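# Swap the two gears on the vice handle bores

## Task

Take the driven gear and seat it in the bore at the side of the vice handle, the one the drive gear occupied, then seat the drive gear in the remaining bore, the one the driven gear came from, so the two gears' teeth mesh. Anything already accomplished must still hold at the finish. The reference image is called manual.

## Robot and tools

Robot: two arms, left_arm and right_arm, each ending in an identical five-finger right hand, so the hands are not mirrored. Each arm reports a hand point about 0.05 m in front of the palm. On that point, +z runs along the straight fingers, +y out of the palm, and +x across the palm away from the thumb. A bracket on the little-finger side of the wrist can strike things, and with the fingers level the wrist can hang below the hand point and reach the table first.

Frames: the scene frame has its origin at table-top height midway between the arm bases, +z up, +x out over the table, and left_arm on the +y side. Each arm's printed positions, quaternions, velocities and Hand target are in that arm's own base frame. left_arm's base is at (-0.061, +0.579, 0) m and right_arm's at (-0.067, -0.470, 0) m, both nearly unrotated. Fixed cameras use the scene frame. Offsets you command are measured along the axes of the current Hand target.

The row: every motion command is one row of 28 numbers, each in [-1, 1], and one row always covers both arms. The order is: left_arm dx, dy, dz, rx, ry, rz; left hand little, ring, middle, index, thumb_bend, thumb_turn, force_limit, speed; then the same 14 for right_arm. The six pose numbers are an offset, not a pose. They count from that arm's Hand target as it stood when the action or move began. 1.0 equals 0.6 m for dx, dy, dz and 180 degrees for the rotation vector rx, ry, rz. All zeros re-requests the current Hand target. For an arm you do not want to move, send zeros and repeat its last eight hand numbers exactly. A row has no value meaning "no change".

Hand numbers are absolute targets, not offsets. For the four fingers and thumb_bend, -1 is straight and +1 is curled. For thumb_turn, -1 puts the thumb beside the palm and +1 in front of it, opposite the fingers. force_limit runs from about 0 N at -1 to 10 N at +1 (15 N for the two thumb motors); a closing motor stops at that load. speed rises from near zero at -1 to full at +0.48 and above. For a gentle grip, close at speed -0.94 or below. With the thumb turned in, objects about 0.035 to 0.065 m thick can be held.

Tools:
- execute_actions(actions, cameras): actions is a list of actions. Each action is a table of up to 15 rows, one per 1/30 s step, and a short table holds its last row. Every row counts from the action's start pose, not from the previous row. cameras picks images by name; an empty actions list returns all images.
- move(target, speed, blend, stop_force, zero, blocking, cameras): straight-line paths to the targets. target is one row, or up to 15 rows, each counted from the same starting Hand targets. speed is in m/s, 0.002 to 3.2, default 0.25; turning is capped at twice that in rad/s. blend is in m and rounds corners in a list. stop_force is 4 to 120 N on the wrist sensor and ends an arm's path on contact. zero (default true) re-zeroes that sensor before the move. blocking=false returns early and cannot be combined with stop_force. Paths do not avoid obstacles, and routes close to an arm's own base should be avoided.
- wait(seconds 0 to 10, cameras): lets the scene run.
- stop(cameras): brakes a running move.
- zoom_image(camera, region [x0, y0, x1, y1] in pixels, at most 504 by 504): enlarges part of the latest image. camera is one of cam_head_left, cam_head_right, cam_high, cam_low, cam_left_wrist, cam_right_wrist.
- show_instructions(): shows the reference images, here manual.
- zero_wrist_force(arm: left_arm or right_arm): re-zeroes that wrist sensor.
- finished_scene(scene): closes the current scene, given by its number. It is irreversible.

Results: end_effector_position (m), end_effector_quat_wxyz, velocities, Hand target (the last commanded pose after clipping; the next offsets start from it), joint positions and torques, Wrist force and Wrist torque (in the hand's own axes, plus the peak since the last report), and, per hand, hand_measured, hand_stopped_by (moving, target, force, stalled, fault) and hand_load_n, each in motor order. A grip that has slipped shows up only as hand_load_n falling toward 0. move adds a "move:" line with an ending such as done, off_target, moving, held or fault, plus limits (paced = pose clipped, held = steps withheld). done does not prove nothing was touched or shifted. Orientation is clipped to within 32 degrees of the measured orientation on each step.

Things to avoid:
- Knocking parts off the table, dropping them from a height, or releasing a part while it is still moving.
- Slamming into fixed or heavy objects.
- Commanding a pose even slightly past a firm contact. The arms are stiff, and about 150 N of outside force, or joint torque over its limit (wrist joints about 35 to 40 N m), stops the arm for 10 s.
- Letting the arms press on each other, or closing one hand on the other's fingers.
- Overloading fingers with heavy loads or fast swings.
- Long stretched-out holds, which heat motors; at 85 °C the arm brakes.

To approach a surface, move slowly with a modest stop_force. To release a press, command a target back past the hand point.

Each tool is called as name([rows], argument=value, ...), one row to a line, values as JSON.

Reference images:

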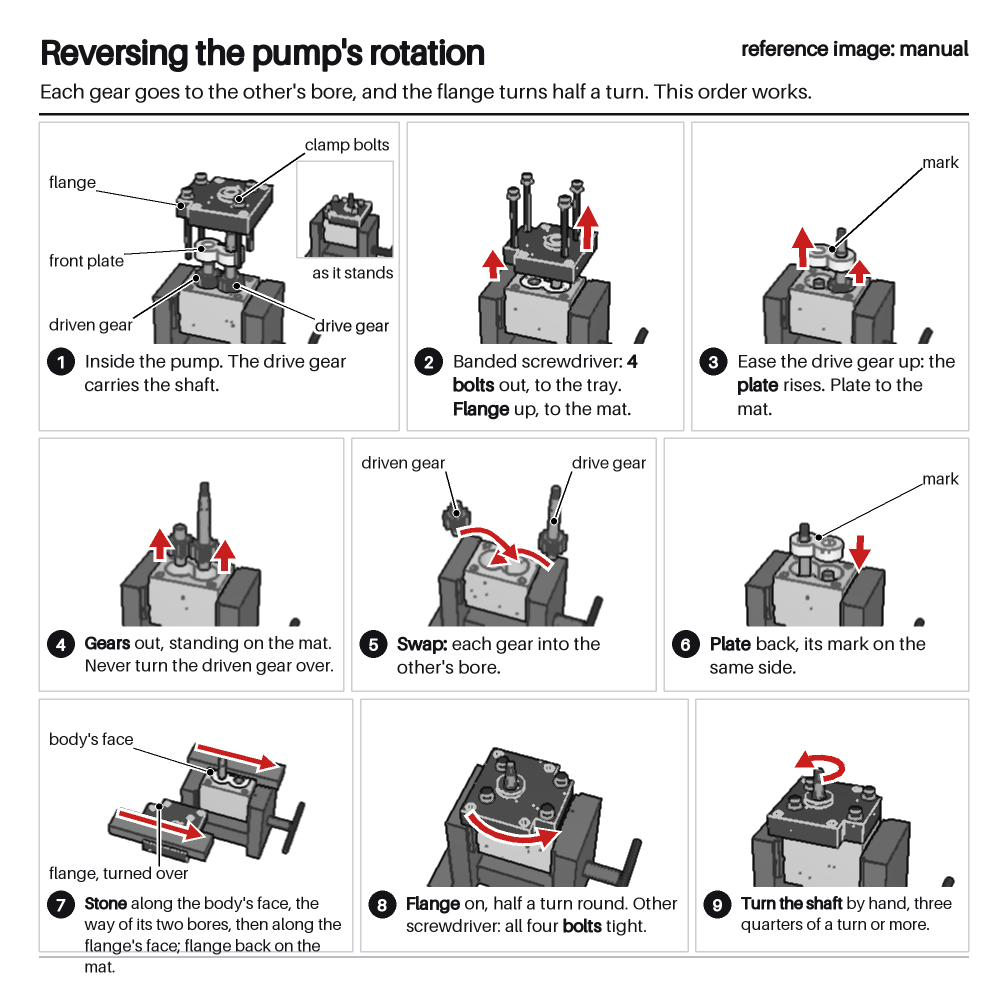

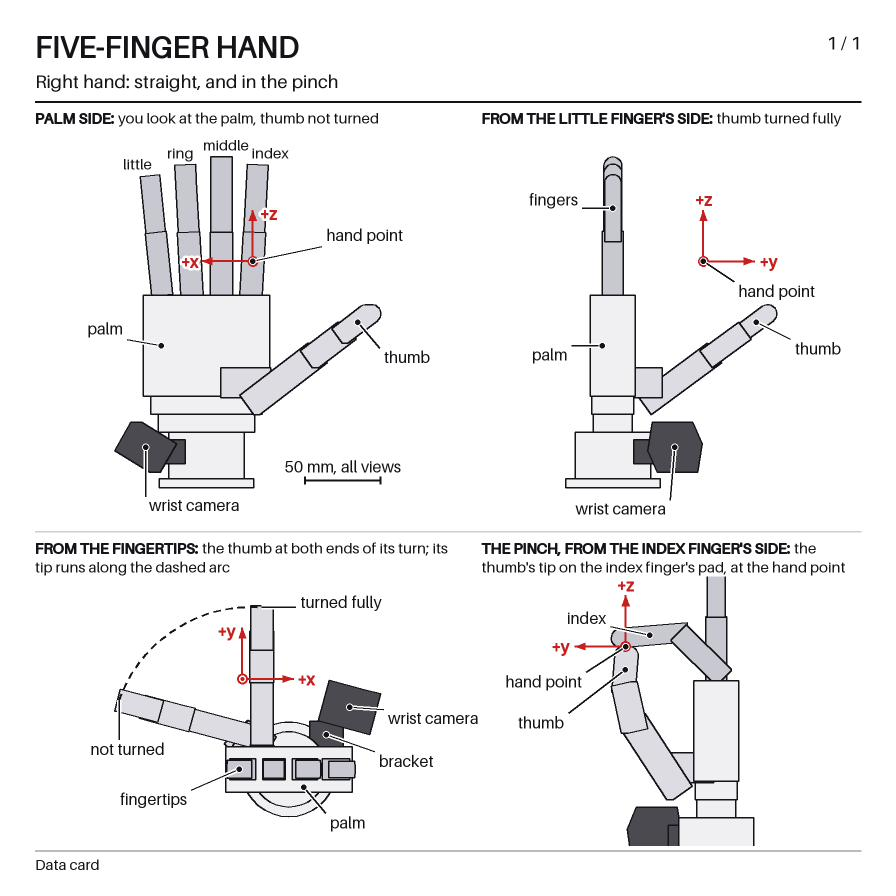

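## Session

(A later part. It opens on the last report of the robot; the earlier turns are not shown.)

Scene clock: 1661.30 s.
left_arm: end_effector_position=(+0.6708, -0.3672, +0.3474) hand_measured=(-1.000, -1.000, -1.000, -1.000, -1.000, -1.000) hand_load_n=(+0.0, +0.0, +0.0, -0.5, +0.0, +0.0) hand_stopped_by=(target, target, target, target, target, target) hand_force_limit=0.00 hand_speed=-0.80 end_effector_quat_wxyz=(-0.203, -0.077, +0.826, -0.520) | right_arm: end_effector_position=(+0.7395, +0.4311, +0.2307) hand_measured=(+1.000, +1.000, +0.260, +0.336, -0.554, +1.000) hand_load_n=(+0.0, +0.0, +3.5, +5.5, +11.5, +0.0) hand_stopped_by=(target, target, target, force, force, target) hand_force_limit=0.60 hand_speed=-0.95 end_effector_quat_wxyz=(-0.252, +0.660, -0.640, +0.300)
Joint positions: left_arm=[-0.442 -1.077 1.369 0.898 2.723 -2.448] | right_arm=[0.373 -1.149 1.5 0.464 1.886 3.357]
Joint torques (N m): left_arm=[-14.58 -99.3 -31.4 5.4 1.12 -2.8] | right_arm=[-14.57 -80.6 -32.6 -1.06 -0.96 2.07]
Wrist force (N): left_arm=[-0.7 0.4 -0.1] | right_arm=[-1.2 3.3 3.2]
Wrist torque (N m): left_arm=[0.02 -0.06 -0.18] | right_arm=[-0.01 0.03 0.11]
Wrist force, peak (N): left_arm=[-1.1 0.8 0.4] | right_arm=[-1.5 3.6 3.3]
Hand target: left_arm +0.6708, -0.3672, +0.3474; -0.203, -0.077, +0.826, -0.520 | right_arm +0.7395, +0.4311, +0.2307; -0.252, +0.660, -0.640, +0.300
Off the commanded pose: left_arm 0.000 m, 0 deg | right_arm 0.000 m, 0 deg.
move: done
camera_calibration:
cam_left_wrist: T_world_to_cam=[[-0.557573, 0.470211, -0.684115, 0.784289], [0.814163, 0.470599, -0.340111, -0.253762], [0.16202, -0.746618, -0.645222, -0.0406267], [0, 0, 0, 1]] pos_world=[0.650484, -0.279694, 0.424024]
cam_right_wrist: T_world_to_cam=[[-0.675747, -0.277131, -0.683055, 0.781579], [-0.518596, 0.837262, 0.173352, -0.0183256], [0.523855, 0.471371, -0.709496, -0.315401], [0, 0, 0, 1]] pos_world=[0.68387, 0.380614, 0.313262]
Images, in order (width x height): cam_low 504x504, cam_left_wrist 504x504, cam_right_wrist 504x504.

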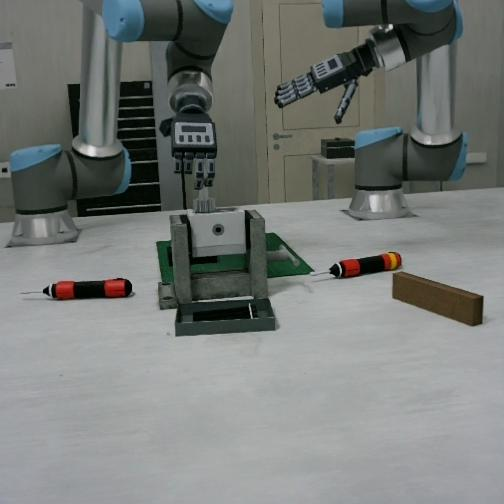

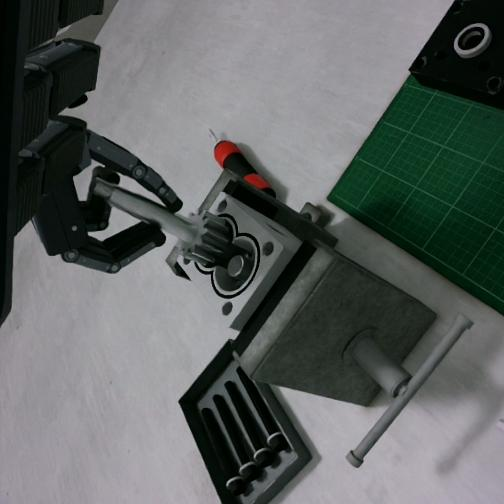

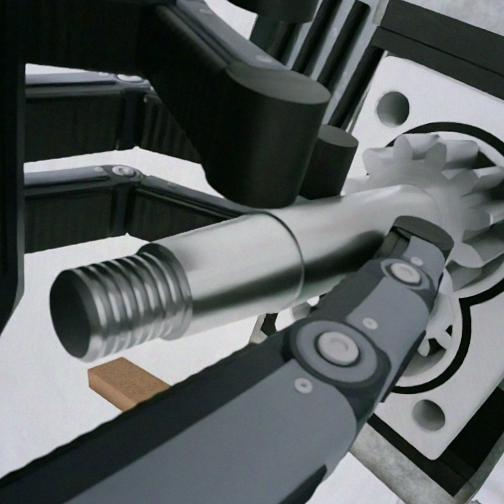

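move(target=[0,0,0,0,0,0,-1,-1,-1,-1,-1,-1,0,-0.8,-0.0042,-0.0008,-0.0008,0,0,0,1,1,0.26,0.39,-0.51,1,0.6,-0.95], speed=0.02, cameras=["cam_right_wrist","cam_left_wrist","cam_low"])

zoom_image(camera="cam_low", region=[188, 160, 244, 216])

zoom_image(camera="cam_left_wrist", region=[180, 200, 250, 270])

zoom_image(camera="cam_right_wrist", region=[384, 90, 504, 210])

zoom_image(camera="cam_right_wrist", region=[384, 200, 504, 320])

Scene clock: 1729.83 s.
left_arm: end_effector_position=(+0.6708, -0.3672, +0.3474) hand_measured=(-1.000, -1.000, -1.000, -1.000, -1.000, -1.000) hand_load_n=(+0.0, +0.0, -0.5, +0.0, +0.0, +0.0) hand_stopped_by=(target, target, target, target, target, target) hand_force_limit=0.00 hand_speed=-0.80 end_effector_quat_wxyz=(-0.203, -0.077, +0.826, -0.520) | right_arm: end_effector_position=(+0.7395, +0.4336, +0.2312) hand_measured=(+1.000, +1.000, +0.260, +0.336, -0.554, +1.000) hand_load_n=(+0.0, +0.0, +3.5, +5.5, +11.0, +0.0) hand_stopped_by=(target, target, target, force, force, target) hand_force_limit=0.60 hand_speed=-0.95 end_effector_quat_wxyz=(-0.252, +0.660, -0.640, +0.300)
Joint positions: left_arm=[-0.442 -1.077 1.369 0.898 2.723 -2.448] | right_arm=[0.376 -1.147 1.496 0.467 1.888 3.36]
Joint torques (N m): left_arm=[-13.8 -98.34 -31.93 5.04 0.73 -2.87] | right_arm=[17.02 -63.61 -49.88 4.43 1.49 2.12]
Wrist force (N): left_arm=[-0.8 0.5 0.2] | right_arm=[-1.5 3.4 3.2]
Wrist torque (N m): left_arm=[0.01 -0.06 -0.18] | right_arm=[0.00 0.06 0.10]
Wrist force, peak (N): left_arm=[-1.2 0.1 0.8] | right_arm=[-1.3 3.7 3.6]
Hand target: left_arm +0.6708, -0.3672, +0.3474; -0.203, -0.077, +0.826, -0.520 | right_arm +0.7395, +0.4337, +0.2312; -0.252, +0.660, -0.640, +0.300
Off the commanded pose: left_arm 0.000 m, 0 deg | right_arm 0.000 m, 0 deg.
move: done
camera_calibration:
cam_left_wrist: T_world_to_cam=[[-0.557573, 0.470211, -0.684115, 0.784289], [0.814163, 0.470599, -0.340111, -0.253762], [0.16202, -0.746618, -0.645222, -0.0406267], [0, 0, 0, 1]] pos_world=[0.650484, -0.279694, 0.424024]
cam_right_wrist: T_world_to_cam=[[-0.675734, -0.277027, -0.68311, 0.782515], [-0.518601, 0.837234, 0.173471, -0.0205812], [0.523867, 0.471481, -0.709414, -0.316249], [0, 0, 0, 1]] pos_world=[0.683771, 0.383114, 0.313763]
Images, in order (width x height): cam_low 504x504, cam_left_wrist 504x504, cam_right_wrist 504x504.

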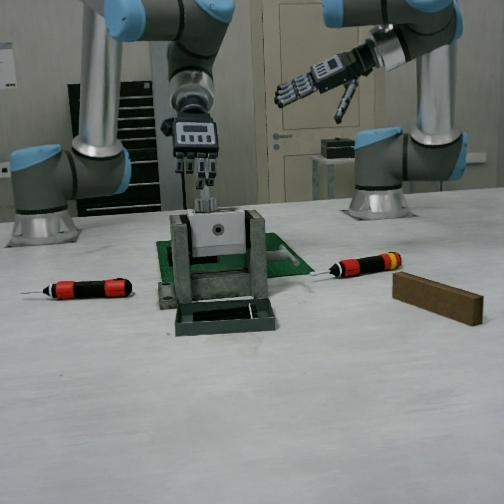

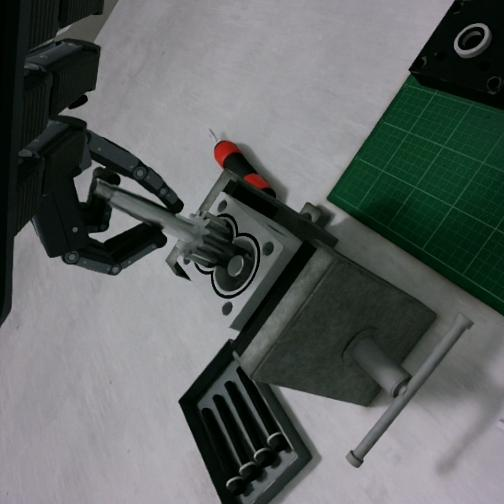

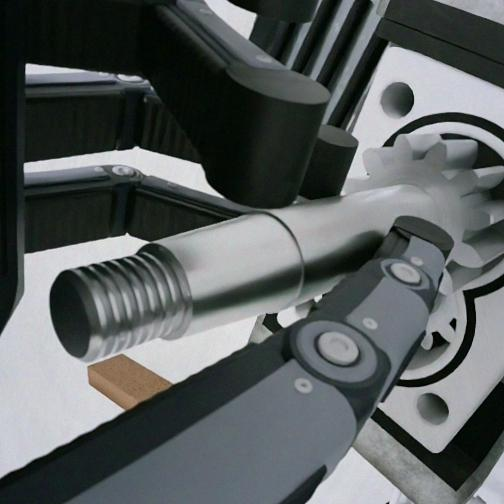

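Scaled by 9.000.

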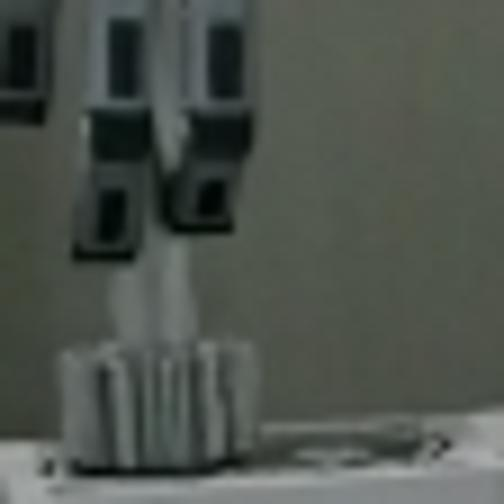

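Scaled by 7.200.

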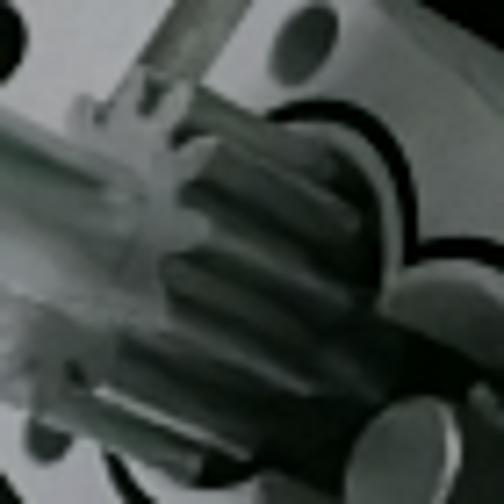

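Scaled by 4.200.

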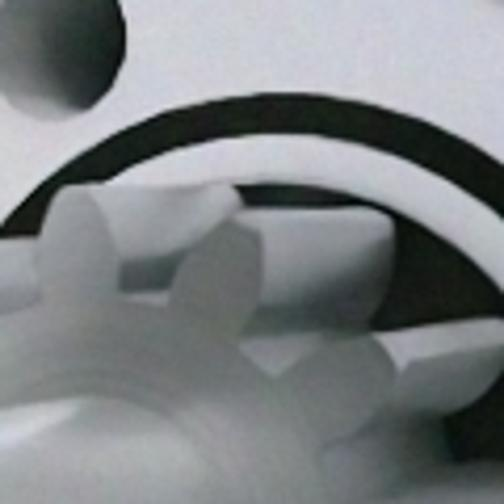

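Scaled by 4.200.

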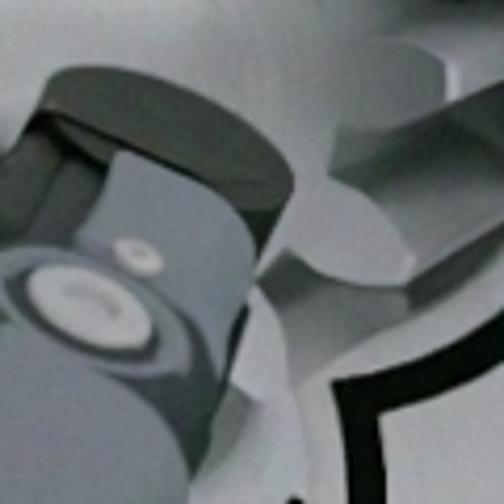

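move(target=[0,0,0,0,0,0,-1,-1,-1,-1,-1,-1,0,-0.8,-0.0017,-0.0001,-0.0001,0,0,0,1,1,0.26,0.39,-0.51,1,0.6,-0.95], speed=0.01)

move(target=[0,0,0,0,0,0,-1,-1,-1,-1,-1,-1,0,-0.8,-0.0009,0.0084,0.0082,0,0,0,1,1,0.26,0.39,-0.51,1,0.6,-0.95], speed=0.005, stop_force=4, cameras=["cam_right_wrist"])

zoom_image(camera="cam_right_wrist", region=[384, 90, 504, 210])

Scene clock: 1748.20 s.
left_arm: end_effector_position=(+0.6708, -0.3672, +0.3474) hand_measured=(-1.000, -1.000, -1.000, -1.000, -1.000, -1.000) hand_load_n=(+0.0, +0.0, +0.0, +0.0, +0.0, +0.0) hand_stopped_by=(target, target, target, target, target, target) hand_force_limit=0.00 hand_speed=-0.80 end_effector_quat_wxyz=(-0.203, -0.077, +0.826, -0.520) | right_arm: end_effector_position=(+0.7395, +0.4347, +0.2312) hand_measured=(+1.000, +1.000, +0.260, +0.336, -0.554, +1.000) hand_load_n=(+0.0, +0.0, +3.5, +5.5, +11.5, +0.0) hand_stopped_by=(target, target, target, force, force, target) hand_force_limit=0.60 hand_speed=-0.95 end_effector_quat_wxyz=(-0.252, +0.660, -0.640, +0.300)
Joint positions: left_arm=[-0.442 -1.077 1.369 0.898 2.723 -2.448] | right_arm=[0.377 -1.146 1.494 0.468 1.889 3.361]
Joint torques (N m): left_arm=[-15.13 -99.75 -31.8 5.44 1.08 -2.82] | right_arm=[14.08 -62.83 -50.79 4.24 1.53 2.35]
Wrist force (N): left_arm=[-0.7 0.6 0.2] | right_arm=[-1.5 3.4 3.1]
Wrist torque (N m): left_arm=[0.03 -0.07 -0.17] | right_arm=[0.00 0.07 0.10]
Wrist force, peak (N): left_arm=[-1.3 0.8 0.4] | right_arm=[-1.5 3.6 3.5]
Hand target: left_arm +0.6708, -0.3672, +0.3474; -0.203, -0.077, +0.826, -0.520 | right_arm +0.7395, +0.4347, +0.2312; -0.252, +0.660, -0.640, +0.300
Off the commanded pose: left_arm 0.000 m, 0 deg | right_arm 0.000 m, 0 deg.
move: done

Scene clock: 1750.10 s.
left_arm: end_effector_position=(+0.6708, -0.3672, +0.3474) hand_measured=(-1.000, -1.000, -1.000, -1.000, -1.000, -1.000) hand_load_n=(+0.0, +0.0, +0.0, +0.0, +0.0, +0.0) hand_stopped_by=(target, target, target, target, target, target) hand_force_limit=0.00 hand_speed=-0.80 end_effector_quat_wxyz=(-0.203, -0.077, +0.826, -0.520) | right_arm: end_effector_position=(+0.7395, +0.4347, +0.2282) hand_measured=(+1.000, +1.000, +0.260, +0.336, -0.554, +1.000) hand_load_n=(+0.5, -0.5, +4.0, +5.0, +11.0, +0.0) hand_stopped_by=(target, target, target, force, force, target) hand_force_limit=0.60 hand_speed=-0.95 end_effector_quat_wxyz=(-0.253, +0.660, -0.640, +0.300)
Joint positions: left_arm=[-0.442 -1.077 1.369 0.898 2.723 -2.448] | right_arm=[0.378 -1.144 1.497 0.463 1.889 3.361]
Joint torques (N m): left_arm=[-12.61 -97.96 -32.01 5.38 1.05 -2.86] | right_arm=[15.2 -81.41 -50.28 3.98 1.47 1.95]
Wrist force (N): left_arm=[-0.9 0.3 0.4] | right_arm=[-1.1 2.8 2.5]
Wrist torque (N m): left_arm=[-0.02 -0.05 -0.19] | right_arm=[-0.02 0.03 0.10]
Wrist force, peak (N): left_arm=[-1.0 0.6 0.5] | right_arm=[-1.4 3.5 3.3]
Hand target: left_arm +0.6708, -0.3672, +0.3474; -0.203, -0.077, +0.826, -0.520 | right_arm +0.7395, +0.4347, +0.2282; -0.253, +0.660, -0.640, +0.300 (not the last commanded pose)
Off the commanded pose: left_arm 0.000 m, 0 deg | right_arm 0.004 m, 0 deg.
move: contact (right_arm)
camera_calibration:
cam_right_wrist: T_world_to_cam=[[-0.675734, -0.277027, -0.68311, 0.78081], [-0.518601, 0.837234, 0.173471, -0.0208461], [0.523867, 0.471481, -0.709414, -0.318901], [0, 0, 0, 1]] pos_world=[0.683871, 0.384114, 0.310763]
Images, in order (width x height): cam_right_wrist 504x504.

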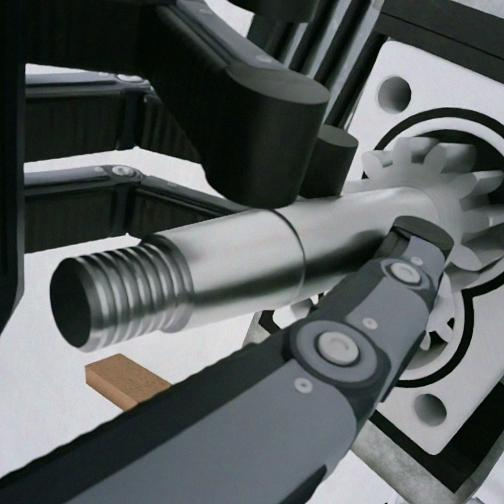

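Scaled by 4.200.

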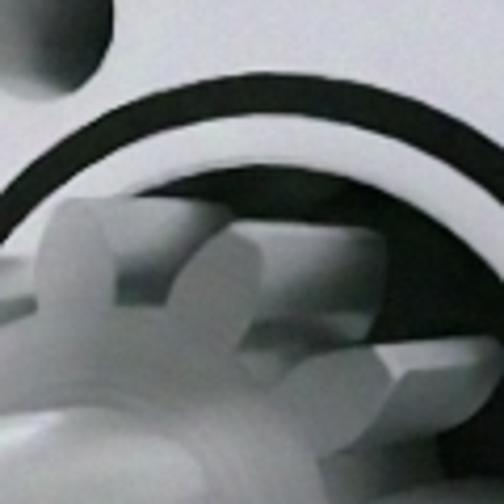

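move([
  [0,0,0,0,0,0,-1,-1,-1,-1,-1,-1,0,-0.8,0.0002,-0.0018,-0.0017,0,0,0,1,1,0.26,0.39,-0.51,1,0.6,-0.95],
  [0,0,0,0,0,0,-1,-1,-1,-1,-1,-1,0,-0.8,0.0018,-0.0022,-0.0012,0,0,0,1,1,0.26,0.39,-0.51,1,0.6,-0.95],
], speed=0.01)

move(target=[0,0,0,0,0,0,-1,-1,-1,-1,-1,-1,0,-0.8,-0.0006,0.0060,0.0058,0,0,0,1,1,0.26,0.39,-0.51,1,0.6,-0.95], speed=0.005, stop_force=4, cameras=["cam_right_wrist"])

zoom_image(camera="cam_right_wrist", region=[384, 90, 504, 210])

Scene clock: 1777.13 s.
left_arm: end_effector_position=(+0.6708, -0.3672, +0.3474) hand_measured=(-1.000, -1.000, -1.000, -1.000, -1.000, -1.000) hand_load_n=(+0.0, +0.0, +0.0, +0.0, +0.0, +0.0) hand_stopped_by=(target, target, target, target, target, target) hand_force_limit=0.00 hand_speed=-0.80 end_effector_quat_wxyz=(-0.203, -0.077, +0.826, -0.520) | right_arm: end_effector_position=(+0.7399, +0.4339, +0.2298) hand_measured=(+1.000, +1.000, +0.260, +0.336, -0.554, +1.000) hand_load_n=(+0.0, +0.0, +3.5, +5.5, +11.0, +0.5) hand_stopped_by=(target, target, target, force, force, target) hand_force_limit=0.60 hand_speed=-0.95 end_effector_quat_wxyz=(-0.253, +0.660, -0.640, +0.300)
Joint positions: left_arm=[-0.442 -1.077 1.369 0.898 2.723 -2.448] | right_arm=[0.376 -1.145 1.496 0.465 1.888 3.36]
Joint torques (N m): left_arm=[-13.63 -97.55 -31.85 5.4 0.78 -3.02] | right_arm=[-15.2 -79.47 -30.51 0.04 -1.05 -1.22]
Wrist force (N): left_arm=[-1.0 0.1 0.1] | right_arm=[-1.3 3.2 3.2]
Wrist torque (N m): left_arm=[-0.02 -0.02 -0.20] | right_arm=[-0.03 0.04 0.10]
Wrist force, peak (N): left_arm=[-1.0 1.1 0.4] | right_arm=[-1.4 3.6 3.4]
Hand target: left_arm +0.6708, -0.3672, +0.3474; -0.203, -0.077, +0.826, -0.520 | right_arm +0.7399, +0.4338, +0.2297; -0.253, +0.660, -0.640, +0.300
Off the commanded pose: left_arm 0.000 m, 0 deg | right_arm 0.000 m, 0 deg.
move: done

Scene clock: 1778.73 s.
left_arm: end_effector_position=(+0.6708, -0.3672, +0.3474) hand_measured=(-1.000, -1.000, -1.000, -1.000, -1.000, -1.000) hand_load_n=(+0.0, +0.0, +0.0, +0.0, +0.0, +0.0) hand_stopped_by=(target, target, target, target, target, target) hand_force_limit=0.00 hand_speed=-0.80 end_effector_quat_wxyz=(-0.203, -0.077, +0.826, -0.520) | right_arm: end_effector_position=(+0.7399, +0.4338, +0.2280) hand_measured=(+1.000, +1.000, +0.260, +0.336, -0.554, +1.000) hand_load_n=(+0.0, +0.0, +2.5, +4.0, +11.5, +0.0) hand_stopped_by=(target, target, target, force, force, target) hand_force_limit=0.60 hand_speed=-0.95 end_effector_quat_wxyz=(-0.253, +0.660, -0.640, +0.300)
Joint positions: left_arm=[-0.442 -1.077 1.369 0.898 2.723 -2.448] | right_arm=[0.376 -1.144 1.498 0.462 1.888 3.36]
Joint torques (N m): left_arm=[-14.12 -97.38 -31.72 5.49 1.15 -2.65] | right_arm=[-14.28 -77.71 -48.79 1.92 -0.96 -1.33]
Wrist force (N): left_arm=[-0.6 0.6 0.4] | right_arm=[-0.3 1.7 -1.9]
Wrist torque (N m): left_arm=[0.02 -0.10 -0.16] | right_arm=[-0.10 0.08 0.09]
Wrist force, peak (N): left_arm=[-1.1 0.7 0.2] | right_arm=[-1.3 3.6 3.3]
Hand target: left_arm +0.6708, -0.3672, +0.3474; -0.203, -0.077, +0.826, -0.520 | right_arm +0.7399, +0.4338, +0.2280; -0.253, +0.660, -0.640, +0.300 (not the last commanded pose)
Off the commanded pose: left_arm 0.000 m, 0 deg | right_arm 0.003 m, 0 deg.
move: contact (right_arm)
camera_calibration:
cam_right_wrist: T_world_to_cam=[[-0.675699, -0.277083, -0.683122, 0.780695], [-0.518647, 0.837215, 0.173426, -0.0197979], [0.523867, 0.471483, -0.709413, -0.318829], [0, 0, 0, 1]] pos_world=[0.684271, 0.383214, 0.310563]
Images, in order (width x height): cam_right_wrist 504x504.

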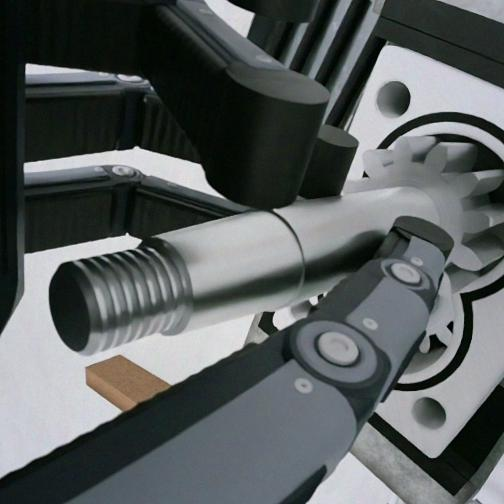

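Scaled by 4.200.

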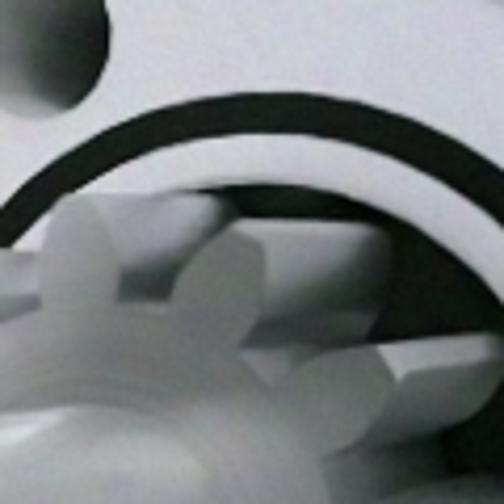

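move([
  [0,0,0,0,0,0,-1,-1,-1,-1,-1,-1,0,-0.8,0.0002,-0.0018,-0.0017,0,0,0,1,1,0.26,0.39,-0.51,1,0.6,-0.95],
  [0,0,0,0,0,0,-1,-1,-1,-1,-1,-1,0,-0.8,0.0007,-0.0009,-0.0025,0,0,0,1,1,0.26,0.39,-0.51,1,0.6,-0.95],
], speed=0.01)

move(target=[0,0,0,0,0,0,-1,-1,-1,-1,-1,-1,0,-0.8,-0.0006,0.0060,0.0058,0,0,0,1,1,0.26,0.39,-0.51,1,0.6,-0.95], speed=0.005, stop_force=4, cameras=["cam_right_wrist"])

zoom_image(camera="cam_right_wrist", region=[384, 90, 504, 210])

Scene clock: 1791.50 s.
left_arm: end_effector_position=(+0.6708, -0.3672, +0.3474) hand_measured=(-1.000, -1.000, -1.000, -1.000, -1.000, -1.000) hand_load_n=(+0.0, +0.0, +0.0, +0.0, +0.0, -0.5) hand_stopped_by=(target, target, target, target, target, target) hand_force_limit=0.00 hand_speed=-0.80 end_effector_quat_wxyz=(-0.203, -0.077, +0.826, -0.520) | right_arm: end_effector_position=(+0.7392, +0.4335, +0.2295) hand_measured=(+1.000, +1.000, +0.260, +0.336, -0.554, +1.000) hand_load_n=(+0.0, +0.0, +4.0, +5.5, +11.0, +0.5) hand_stopped_by=(target, target, target, force, force, target) hand_force_limit=0.60 hand_speed=-0.95 end_effector_quat_wxyz=(-0.253, +0.660, -0.640, +0.300)
Joint positions: left_arm=[-0.442 -1.077 1.369 0.898 2.723 -2.448] | right_arm=[0.376 -1.146 1.498 0.464 1.888 3.36]
Joint torques (N m): left_arm=[-14.4 -97.65 -31.36 5.47 1.16 -2.82] | right_arm=[-14.89 -79.75 -30.3 -0.56 -1.38 -1.41]
Wrist force (N): left_arm=[-0.6 0.3 0.2] | right_arm=[-1.3 3.6 3.2]
Wrist torque (N m): left_arm=[-0.01 -0.08 -0.18] | right_arm=[0.02 0.03 0.12]
Wrist force, peak (N): left_arm=[-1.2 0.4 0.7] | right_arm=[-1.3 3.5 3.3]
Hand target: left_arm +0.6708, -0.3672, +0.3474; -0.203, -0.077, +0.826, -0.520 | right_arm +0.7392, +0.4334, +0.2295; -0.253, +0.660, -0.640, +0.300
Off the commanded pose: left_arm 0.000 m, 0 deg | right_arm 0.000 m, 0 deg.
move: done

Scene clock: 1793.10 s.
left_arm: end_effector_position=(+0.6708, -0.3672, +0.3474) hand_measured=(-1.000, -1.000, -1.000, -1.000, -1.000, -1.000) hand_load_n=(+0.0, +0.0, +0.0, +0.0, +0.0, +0.0) hand_stopped_by=(target, target, target, target, target, target) hand_force_limit=0.00 hand_speed=-0.80 end_effector_quat_wxyz=(-0.203, -0.077, +0.826, -0.520) | right_arm: end_effector_position=(+0.7392, +0.4334, +0.2279) hand_measured=(+1.000, +1.000, +0.260, +0.336, -0.554, +1.000) hand_load_n=(+0.0, +0.0, +4.0, +5.0, +10.5, -1.0) hand_stopped_by=(target, target, target, force, force, target) hand_force_limit=0.60 hand_speed=-0.95 end_effector_quat_wxyz=(-0.253, +0.660, -0.640, +0.300)
Joint positions: left_arm=[-0.442 -1.077 1.369 0.898 2.723 -2.448] | right_arm=[0.376 -1.146 1.5 0.461 1.888 3.36]
Joint torques (N m): left_arm=[-14.44 -97.19 -31.78 5.5 1.18 -2.7] | right_arm=[-10.4 -77.81 -48.02 4.53 -1 -1.2]
Wrist force (N): left_arm=[-0.7 0.2 0.3] | right_arm=[-0.4 0.2 1.3]
Wrist torque (N m): left_arm=[-0.03 -0.09 -0.19] | right_arm=[-0.05 0.04 0.05]
Wrist force, peak (N): left_arm=[-1.4 0.7 0.3] | right_arm=[-1.2 3.3 3.3]
Hand target: left_arm +0.6708, -0.3672, +0.3474; -0.203, -0.077, +0.826, -0.520 | right_arm +0.7392, +0.4334, +0.2279; -0.253, +0.660, -0.640, +0.300 (not the last commanded pose)
Off the commanded pose: left_arm 0.000 m, 0 deg | right_arm 0.003 m, 0 deg.
move: contact (right_arm)
camera_calibration:
cam_right_wrist: T_world_to_cam=[[-0.675629, -0.277018, -0.683218, 0.780001], [-0.518628, 0.837232, 0.173402, -0.0198205], [0.523976, 0.471492, -0.709327, -0.318449], [0, 0, 0, 1]] pos_world=[0.683571, 0.382815, 0.310463]
Images, in order (width x height): cam_right_wrist 504x504.

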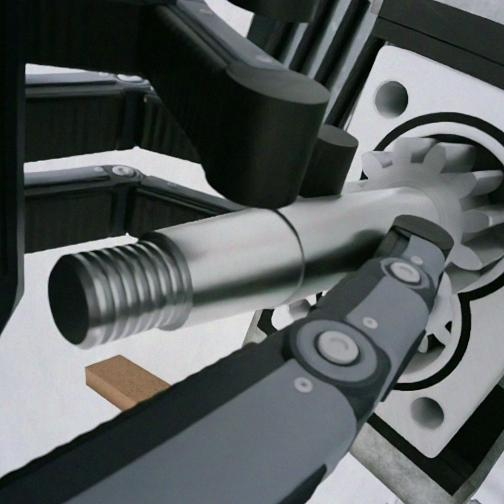

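Scaled by 4.200.

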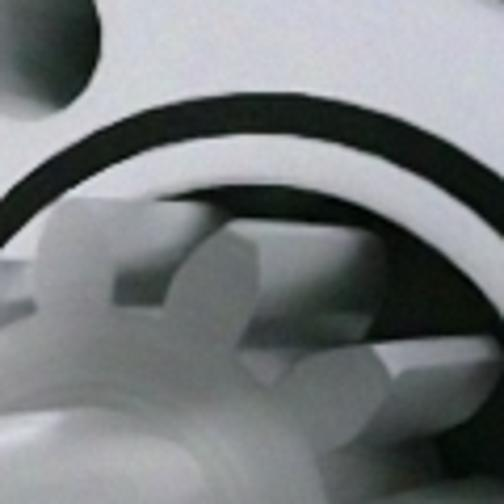

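move([
  [0,0,0,0,0,0,-1,-1,-1,-1,-1,-1,0,-0.8,0.0002,-0.0018,-0.0017,0,0,0,1,1,0.26,0.39,-0.51,1,0.6,-0.95],
  [0,0,0,0,0,0,-1,-1,-1,-1,-1,-1,0,-0.8,0.0012,-0.0022,-0.0012,0,0,0,1,1,0.26,0.39,-0.51,1,0.6,-0.95],
], speed=0.01)

move(target=[0,0,0,0,0,0,-1,-1,-1,-1,-1,-1,0,-0.8,-0.0006,0.0060,0.0058,0,0,0,1,1,0.26,0.39,-0.51,1,0.6,-0.95], speed=0.005, stop_force=4, cameras=["cam_right_wrist"])

zoom_image(camera="cam_right_wrist", region=[384, 90, 504, 210])

Scene clock: 1809.77 s.
left_arm: end_effector_position=(+0.6708, -0.3672, +0.3474) hand_measured=(-1.000, -1.000, -1.000, -1.000, -1.000, -1.000) hand_load_n=(+0.0, +0.0, +0.0, +0.0, +0.0, +0.0) hand_stopped_by=(target, target, target, target, target, target) hand_force_limit=0.00 hand_speed=-0.80 end_effector_quat_wxyz=(-0.203, -0.077, +0.826, -0.520) | right_arm: end_effector_position=(+0.7395, +0.4329, +0.2294) hand_measured=(+1.000, +1.000, +0.260, +0.336, -0.554, +1.000) hand_load_n=(+0.0, +0.0, +4.0, +5.5, +11.0, +0.5) hand_stopped_by=(target, target, target, force, force, target) hand_force_limit=0.60 hand_speed=-0.95 end_effector_quat_wxyz=(-0.253, +0.660, -0.640, +0.300)
Joint positions: left_arm=[-0.442 -1.077 1.369 0.898 2.723 -2.448] | right_arm=[0.375 -1.147 1.499 0.463 1.887 3.359]
Joint torques (N m): left_arm=[-14.84 -97.03 -32.06 5.47 0.76 -2.83] | right_arm=[-18.24 -80.62 -49.11 2.12 -0.96 -1.44]
Wrist force (N): left_arm=[-0.7 0.4 0.3] | right_arm=[-1.4 3.4 3.2]
Wrist torque (N m): left_arm=[0.00 -0.09 -0.17] | right_arm=[-0.01 0.05 0.11]
Wrist force, peak (N): left_arm=[-1.1 0.6 0.7] | right_arm=[-1.3 3.5 3.2]
Hand target: left_arm +0.6708, -0.3672, +0.3474; -0.203, -0.077, +0.826, -0.520 | right_arm +0.7396, +0.4328, +0.2294; -0.253, +0.660, -0.640, +0.300
Off the commanded pose: left_arm 0.000 m, 0 deg | right_arm 0.000 m, 0 deg.
move: done

Scene clock: 1811.50 s.
left_arm: end_effector_position=(+0.6708, -0.3672, +0.3474) hand_measured=(-1.000, -1.000, -1.000, -1.000, -1.000, -1.000) hand_load_n=(+0.0, +0.0, +0.0, +0.0, +0.0, +0.0) hand_stopped_by=(target, target, target, target, target, target) hand_force_limit=0.00 hand_speed=-0.80 end_effector_quat_wxyz=(-0.203, -0.077, +0.826, -0.520) | right_arm: end_effector_position=(+0.7396, +0.4328, +0.2243) hand_measured=(+1.000, +1.000, +0.260, +0.336, -0.554, +1.000) hand_load_n=(+0.0, +0.0, +3.5, +6.0, +11.0, +0.0) hand_stopped_by=(target, target, target, force, force, target) hand_force_limit=0.60 hand_speed=-0.95 end_effector_quat_wxyz=(-0.253, +0.660, -0.640, +0.300)
Joint positions: left_arm=[-0.442 -1.077 1.369 0.898 2.723 -2.448] | right_arm=[0.375 -1.144 1.504 0.455 1.887 3.359]
Joint torques (N m): left_arm=[-14.83 -97.5 -31.6 5.64 0.96 -2.95] | right_arm=[-15.76 -62.49 -32.09 -0.87 -1.06 -1.65]
Wrist force (N): left_arm=[-0.2 0.3 0.7] | right_arm=[-1.3 3.5 2.8]
Wrist torque (N m): left_arm=[-0.04 -0.17 -0.15] | right_arm=[-0.03 0.06 0.09]
Wrist force, peak (N): left_arm=[-1.0 0.7 0.7] | right_arm=[-1.1 3.9 3.2]
Hand target: left_arm +0.6708, -0.3672, +0.3474; -0.203, -0.077, +0.826, -0.520 | right_arm +0.7396, +0.4328, +0.2243; -0.253, +0.660, -0.640, +0.300
Off the commanded pose: left_arm 0.000 m, 0 deg | right_arm 0.000 m, 0 deg.
move: done
camera_calibration:
cam_right_wrist: T_world_to_cam=[[-0.675629, -0.277018, -0.683218, 0.777645], [-0.518628, 0.837232, 0.173402, -0.0184865], [0.523976, 0.471492, -0.709327, -0.320929], [0, 0, 0, 1]] pos_world=[0.683971, 0.382215, 0.306863]
Images, in order (width x height): cam_right_wrist 504x504.

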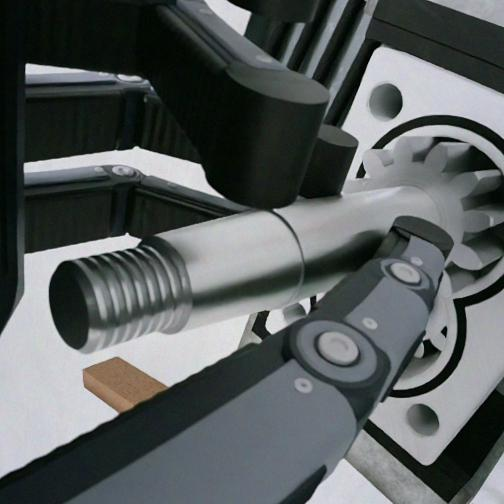

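Scaled by 4.200.

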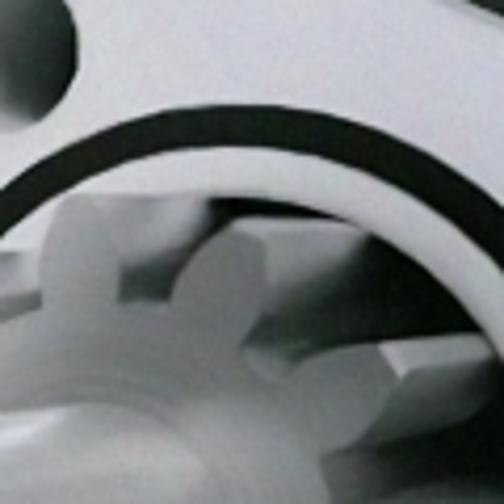

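move(target=[0,0,0,0,0,0,-1,-1,-1,-1,-1,-1,0,-0.8,-0.0012,0.0120,0.0115,0,0,0,1,1,0.26,0.39,-0.51,1,0.6,-0.95], speed=0.006, stop_force=5, cameras=["cam_right_wrist","cam_left_wrist"])

zoom_image(camera="cam_right_wrist", region=[304, 100, 504, 400])

zoom_image(camera="cam_left_wrist", region=[180, 200, 270, 310])

Scene clock: 1821.23 s.
left_arm: end_effector_position=(+0.6708, -0.3672, +0.3474) hand_measured=(-1.000, -1.000, -1.000, -1.000, -1.000, -1.000) hand_load_n=(+0.0, +0.0, +0.0, -0.5, +0.0, +0.0) hand_stopped_by=(target, target, target, target, target, target) hand_force_limit=0.00 hand_speed=-0.80 end_effector_quat_wxyz=(-0.203, -0.077, +0.826, -0.520) | right_arm: end_effector_position=(+0.7396, +0.4328, +0.2143) hand_measured=(+1.000, +1.000, +0.260, +0.336, -0.554, +1.000) hand_load_n=(+0.0, +0.0, +3.5, +6.0, +10.5, +0.5) hand_stopped_by=(target, target, target, force, force, target) hand_force_limit=0.60 hand_speed=-0.95 end_effector_quat_wxyz=(-0.253, +0.660, -0.640, +0.300)
Joint positions: left_arm=[-0.442 -1.077 1.369 0.898 2.723 -2.448] | right_arm=[0.375 -1.138 1.514 0.439 1.887 3.359]
Joint torques (N m): left_arm=[-15.27 -99.01 -31.2 6.04 1.06 -2.58] | right_arm=[-16.2 -59.96 -31.13 -0.73 -1.02 -1.36]
Wrist force (N): left_arm=[-0.4 0.7 0.2] | right_arm=[-1.9 2.5 1.3]
Wrist torque (N m): left_arm=[0.05 -0.11 -0.15] | right_arm=[0.00 0.05 0.11]
Wrist force, peak (N): left_arm=[-1.1 0.6 0.6] | right_arm=[-1.3 3.9 3.1]
Hand target: left_arm +0.6708, -0.3672, +0.3474; -0.203, -0.077, +0.826, -0.520 | right_arm +0.7396, +0.4328, +0.2143; -0.253, +0.660, -0.640, +0.300
Off the commanded pose: left_arm 0.000 m, 0 deg | right_arm 0.000 m, 0 deg.
move: done
camera_calibration:
cam_left_wrist: T_world_to_cam=[[-0.557573, 0.470211, -0.684115, 0.784289], [0.814163, 0.470599, -0.340111, -0.253762], [0.16202, -0.746618, -0.645222, -0.0406267], [0, 0, 0, 1]] pos_world=[0.650484, -0.279694, 0.424024]
cam_right_wrist: T_world_to_cam=[[-0.675629, -0.277018, -0.683218, 0.770813], [-0.518628, 0.837232, 0.173402, -0.0167524], [0.523976, 0.471492, -0.709327, -0.328023], [0, 0, 0, 1]] pos_world=[0.683971, 0.382215, 0.296863]
Images, in order (width x height): cam_left_wrist 504x504, cam_right_wrist 504x504.

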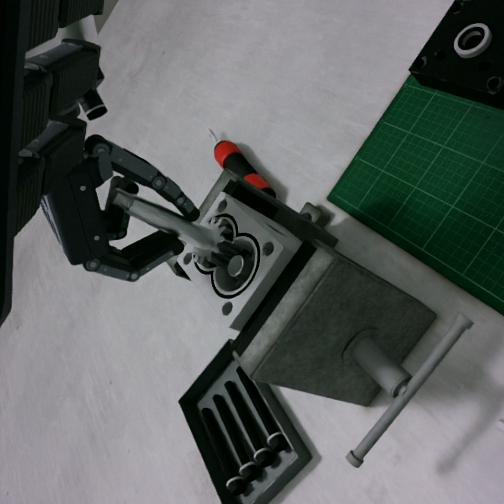

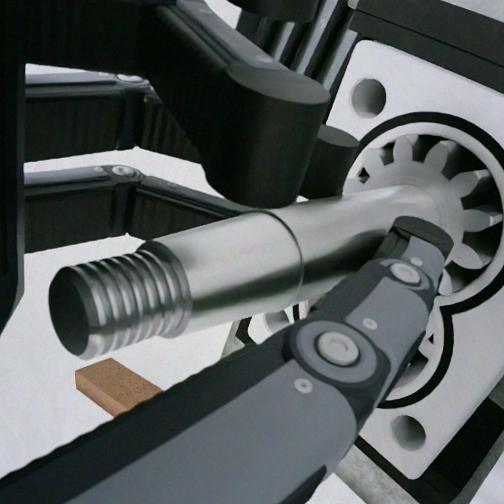

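Scaled by 1.680.

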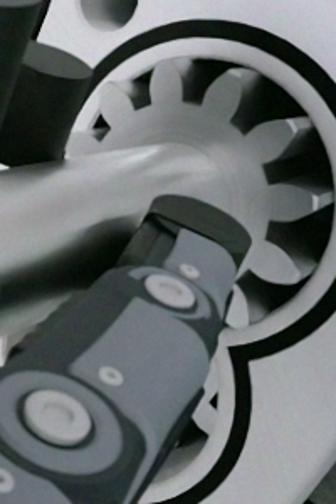

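Scaled by 4.582.

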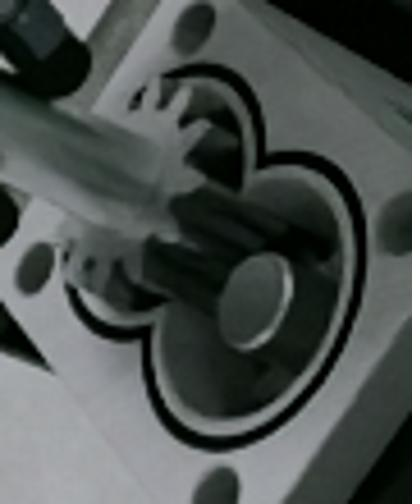

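zoom_image(camera="cam_right_wrist", region=[344, 100, 504, 260])

zoom_image(camera="cam_right_wrist", region=[384, 190, 504, 310])

Scaled by 3.150.

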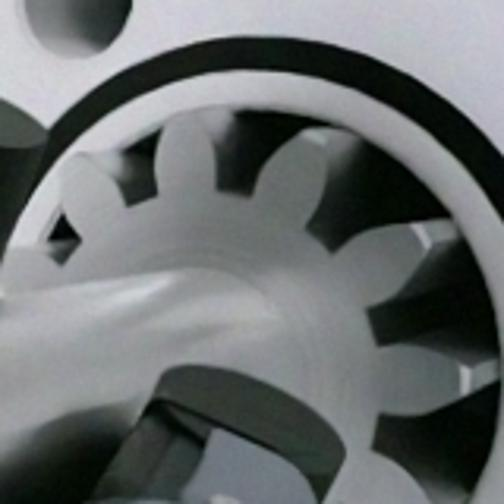

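Scaled by 4.200.

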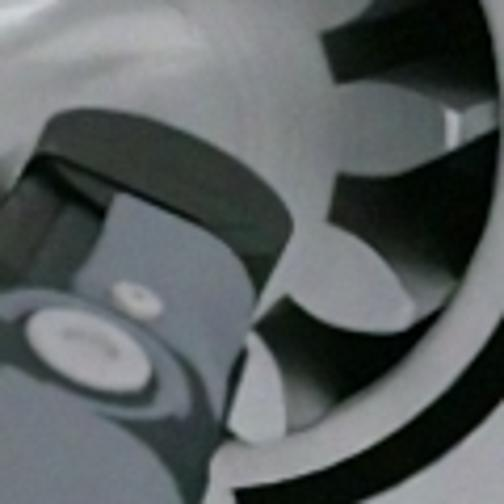

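move(target=[0,0,0,0,0,0,-1,-1,-1,-1,-1,-1,0,-0.8,-0.0027,0.0015,-0.0019,0.0031,-0.0303,-0.0291,1,1,0.26,0.39,-0.51,1,0.6,-0.95], speed=0.05, cameras=["cam_right_wrist","cam_left_wrist"])

zoom_image(camera="cam_right_wrist", region=[344, 100, 504, 260])

zoom_image(camera="cam_right_wrist", region=[344, 240, 504, 400])

zoom_image(camera="cam_left_wrist", region=[180, 200, 270, 310])

Scene clock: 1888.80 s.
left_arm: end_effector_position=(+0.6708, -0.3672, +0.3474) hand_measured=(-1.000, -1.000, -1.000, -1.000, -1.000, -1.000) hand_load_n=(+0.0, +0.0, +0.0, +0.0, +0.0, +0.0) hand_stopped_by=(target, target, target, target, target, target) hand_force_limit=0.00 hand_speed=-0.80 end_effector_quat_wxyz=(-0.203, -0.077, +0.826, -0.520) | right_arm: end_effector_position=(+0.7381, +0.4344, +0.2144) hand_measured=(+1.000, +1.000, +0.260, +0.336, -0.554, +1.000) hand_load_n=(+0.0, +0.0, +3.5, +6.0, +11.0, +0.5) hand_stopped_by=(target, target, target, force, force, target) hand_force_limit=0.60 hand_speed=-0.95 end_effector_quat_wxyz=(-0.272, +0.701, -0.595, +0.283)
Joint positions: left_arm=[-0.442 -1.077 1.369 0.898 2.723 -2.448] | right_arm=[0.35 -1.157 1.538 0.404 1.777 3.242]
Joint torques (N m): left_arm=[-14.38 -98.36 -32.2 5.83 0.84 -2.77] | right_arm=[-18.78 -78.81 -31.76 -1.07 -0.75 -2.64]
Wrist force (N): left_arm=[-0.9 0.1 0.4] | right_arm=[-2.2 3.7 2.0]
Wrist torque (N m): left_arm=[-0.06 -0.06 -0.19] | right_arm=[-0.01 0.01 0.13]
Wrist force, peak (N): left_arm=[-1.0 0.9 0.6] | right_arm=[-1.8 5.0 2.9]
Hand target: left_arm +0.6708, -0.3672, +0.3474; -0.203, -0.077, +0.826, -0.520 | right_arm +0.7381, +0.4344, +0.2144; -0.272, +0.701, -0.595, +0.283
Off the commanded pose: left_arm 0.000 m, 0 deg | right_arm 0.000 m, 0 deg.
move: done
camera_calibration:
cam_left_wrist: T_world_to_cam=[[-0.557573, 0.470211, -0.684115, 0.784289], [0.814163, 0.470599, -0.340111, -0.253762], [0.16202, -0.746618, -0.645222, -0.0406267], [0, 0, 0, 1]] pos_world=[0.650484, -0.279694, 0.424024]
cam_right_wrist: T_world_to_cam=[[-0.633248, -0.363502, -0.683274, 0.776598], [-0.624463, 0.761513, 0.173617, 0.0920305], [0.457212, 0.536622, -0.70922, -0.306939], [0, 0, 0, 1]] pos_world=[0.689584, 0.376923, 0.296964]
Images, in order (width x height): cam_left_wrist 504x504, cam_right_wrist 504x504.

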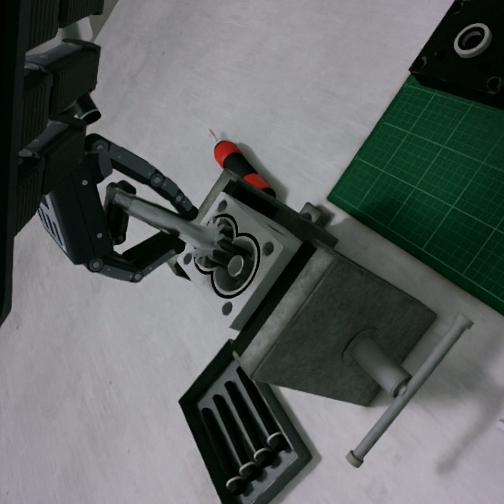

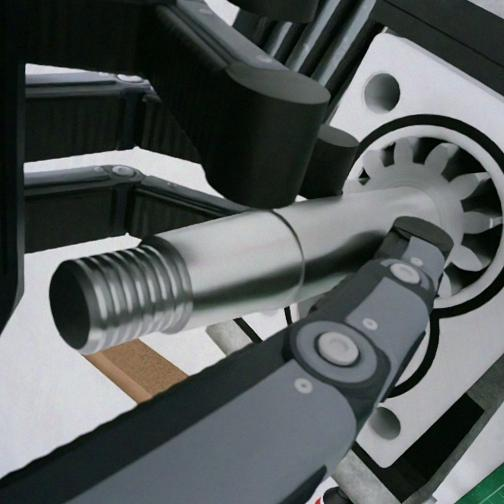

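Scaled by 3.150.

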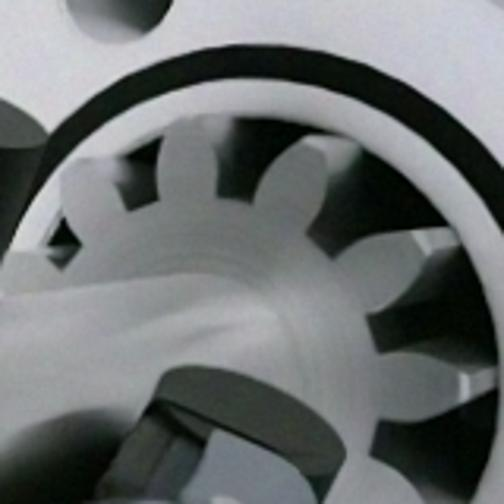

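Scaled by 3.150.

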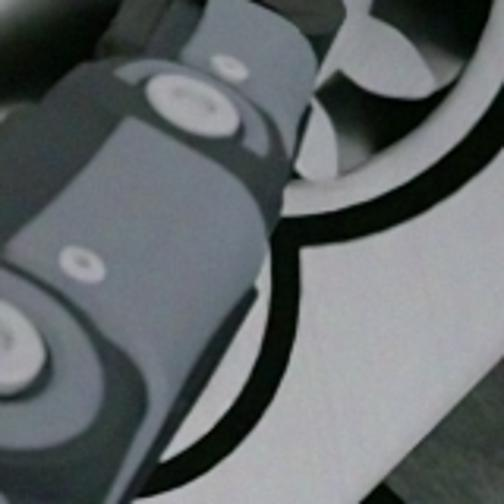

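Scaled by 4.582.

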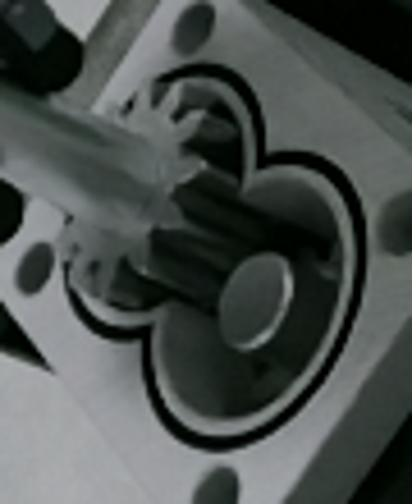

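move(target=[0,0,0,0,0,0,-1,-1,-1,-1,-1,-1,0,-0.8,-0.0008,0.0079,0.0077,0,0,0,1,1,0.26,0.39,-0.51,1,0.6,-0.95], speed=0.006, stop_force=5, cameras=["cam_right_wrist"])

Scene clock: 1926.10 s.
left_arm: end_effector_position=(+0.6708, -0.3672, +0.3474) hand_measured=(-1.000, -1.000, -1.000, -1.000, -1.000, -1.000) hand_load_n=(+0.0, +0.0, +0.0, +0.0, +0.0, +0.0) hand_stopped_by=(target, target, target, target, target, target) hand_force_limit=0.00 hand_speed=-0.80 end_effector_quat_wxyz=(-0.203, -0.077, +0.826, -0.520) | right_arm: end_effector_position=(+0.7382, +0.4344, +0.2077) hand_measured=(+1.000, +1.000, +0.260, +0.336, -0.554, +1.000) hand_load_n=(+0.0, +0.0, +3.0, +5.5, +11.0, +1.0) hand_stopped_by=(target, target, target, force, force, target) hand_force_limit=0.60 hand_speed=-0.95 end_effector_quat_wxyz=(-0.272, +0.701, -0.595, +0.283)
Joint positions: left_arm=[-0.442 -1.077 1.369 0.898 2.723 -2.448] | right_arm=[0.35 -1.153 1.544 0.394 1.777 3.242]
Joint torques (N m): left_arm=[-14.76 -97.79 -31.5 5.87 1.03 -2.62] | right_arm=[-17.43 -60.24 -31.39 -0.82 -1.04 -2.2]
Wrist force (N): left_arm=[-0.2 0.3 0.1] | right_arm=[-2.4 3.0 1.1]
Wrist torque (N m): left_arm=[0.01 -0.15 -0.14] | right_arm=[-0.01 0.04 0.11]
Wrist force, peak (N): left_arm=[-1.0 1.0 0.5] | right_arm=[-2.5 3.9 1.9]
Hand target: left_arm +0.6708, -0.3672, +0.3474; -0.203, -0.077, +0.826, -0.520 | right_arm +0.7382, +0.4344, +0.2077; -0.272, +0.701, -0.595, +0.283
Off the commanded pose: left_arm 0.000 m, 0 deg | right_arm 0.000 m, 0 deg.
move: done
camera_calibration:
cam_right_wrist: T_world_to_cam=[[-0.633184, -0.363579, -0.683293, 0.772073], [-0.624529, 0.761475, 0.173549, 0.0933351], [0.457212, 0.536625, -0.709219, -0.311737], [0, 0, 0, 1]] pos_world=[0.689684, 0.376923, 0.290264]
Images, in order (width x height): cam_right_wrist 504x504.

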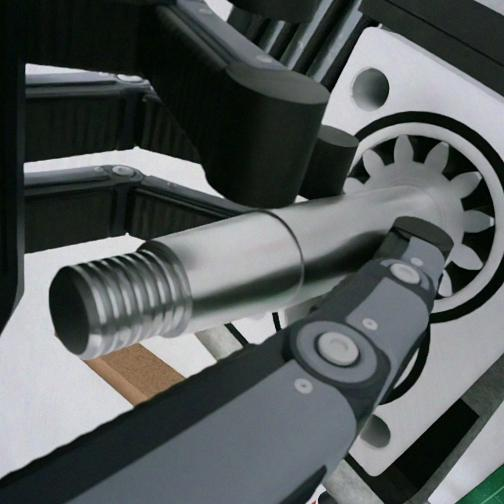

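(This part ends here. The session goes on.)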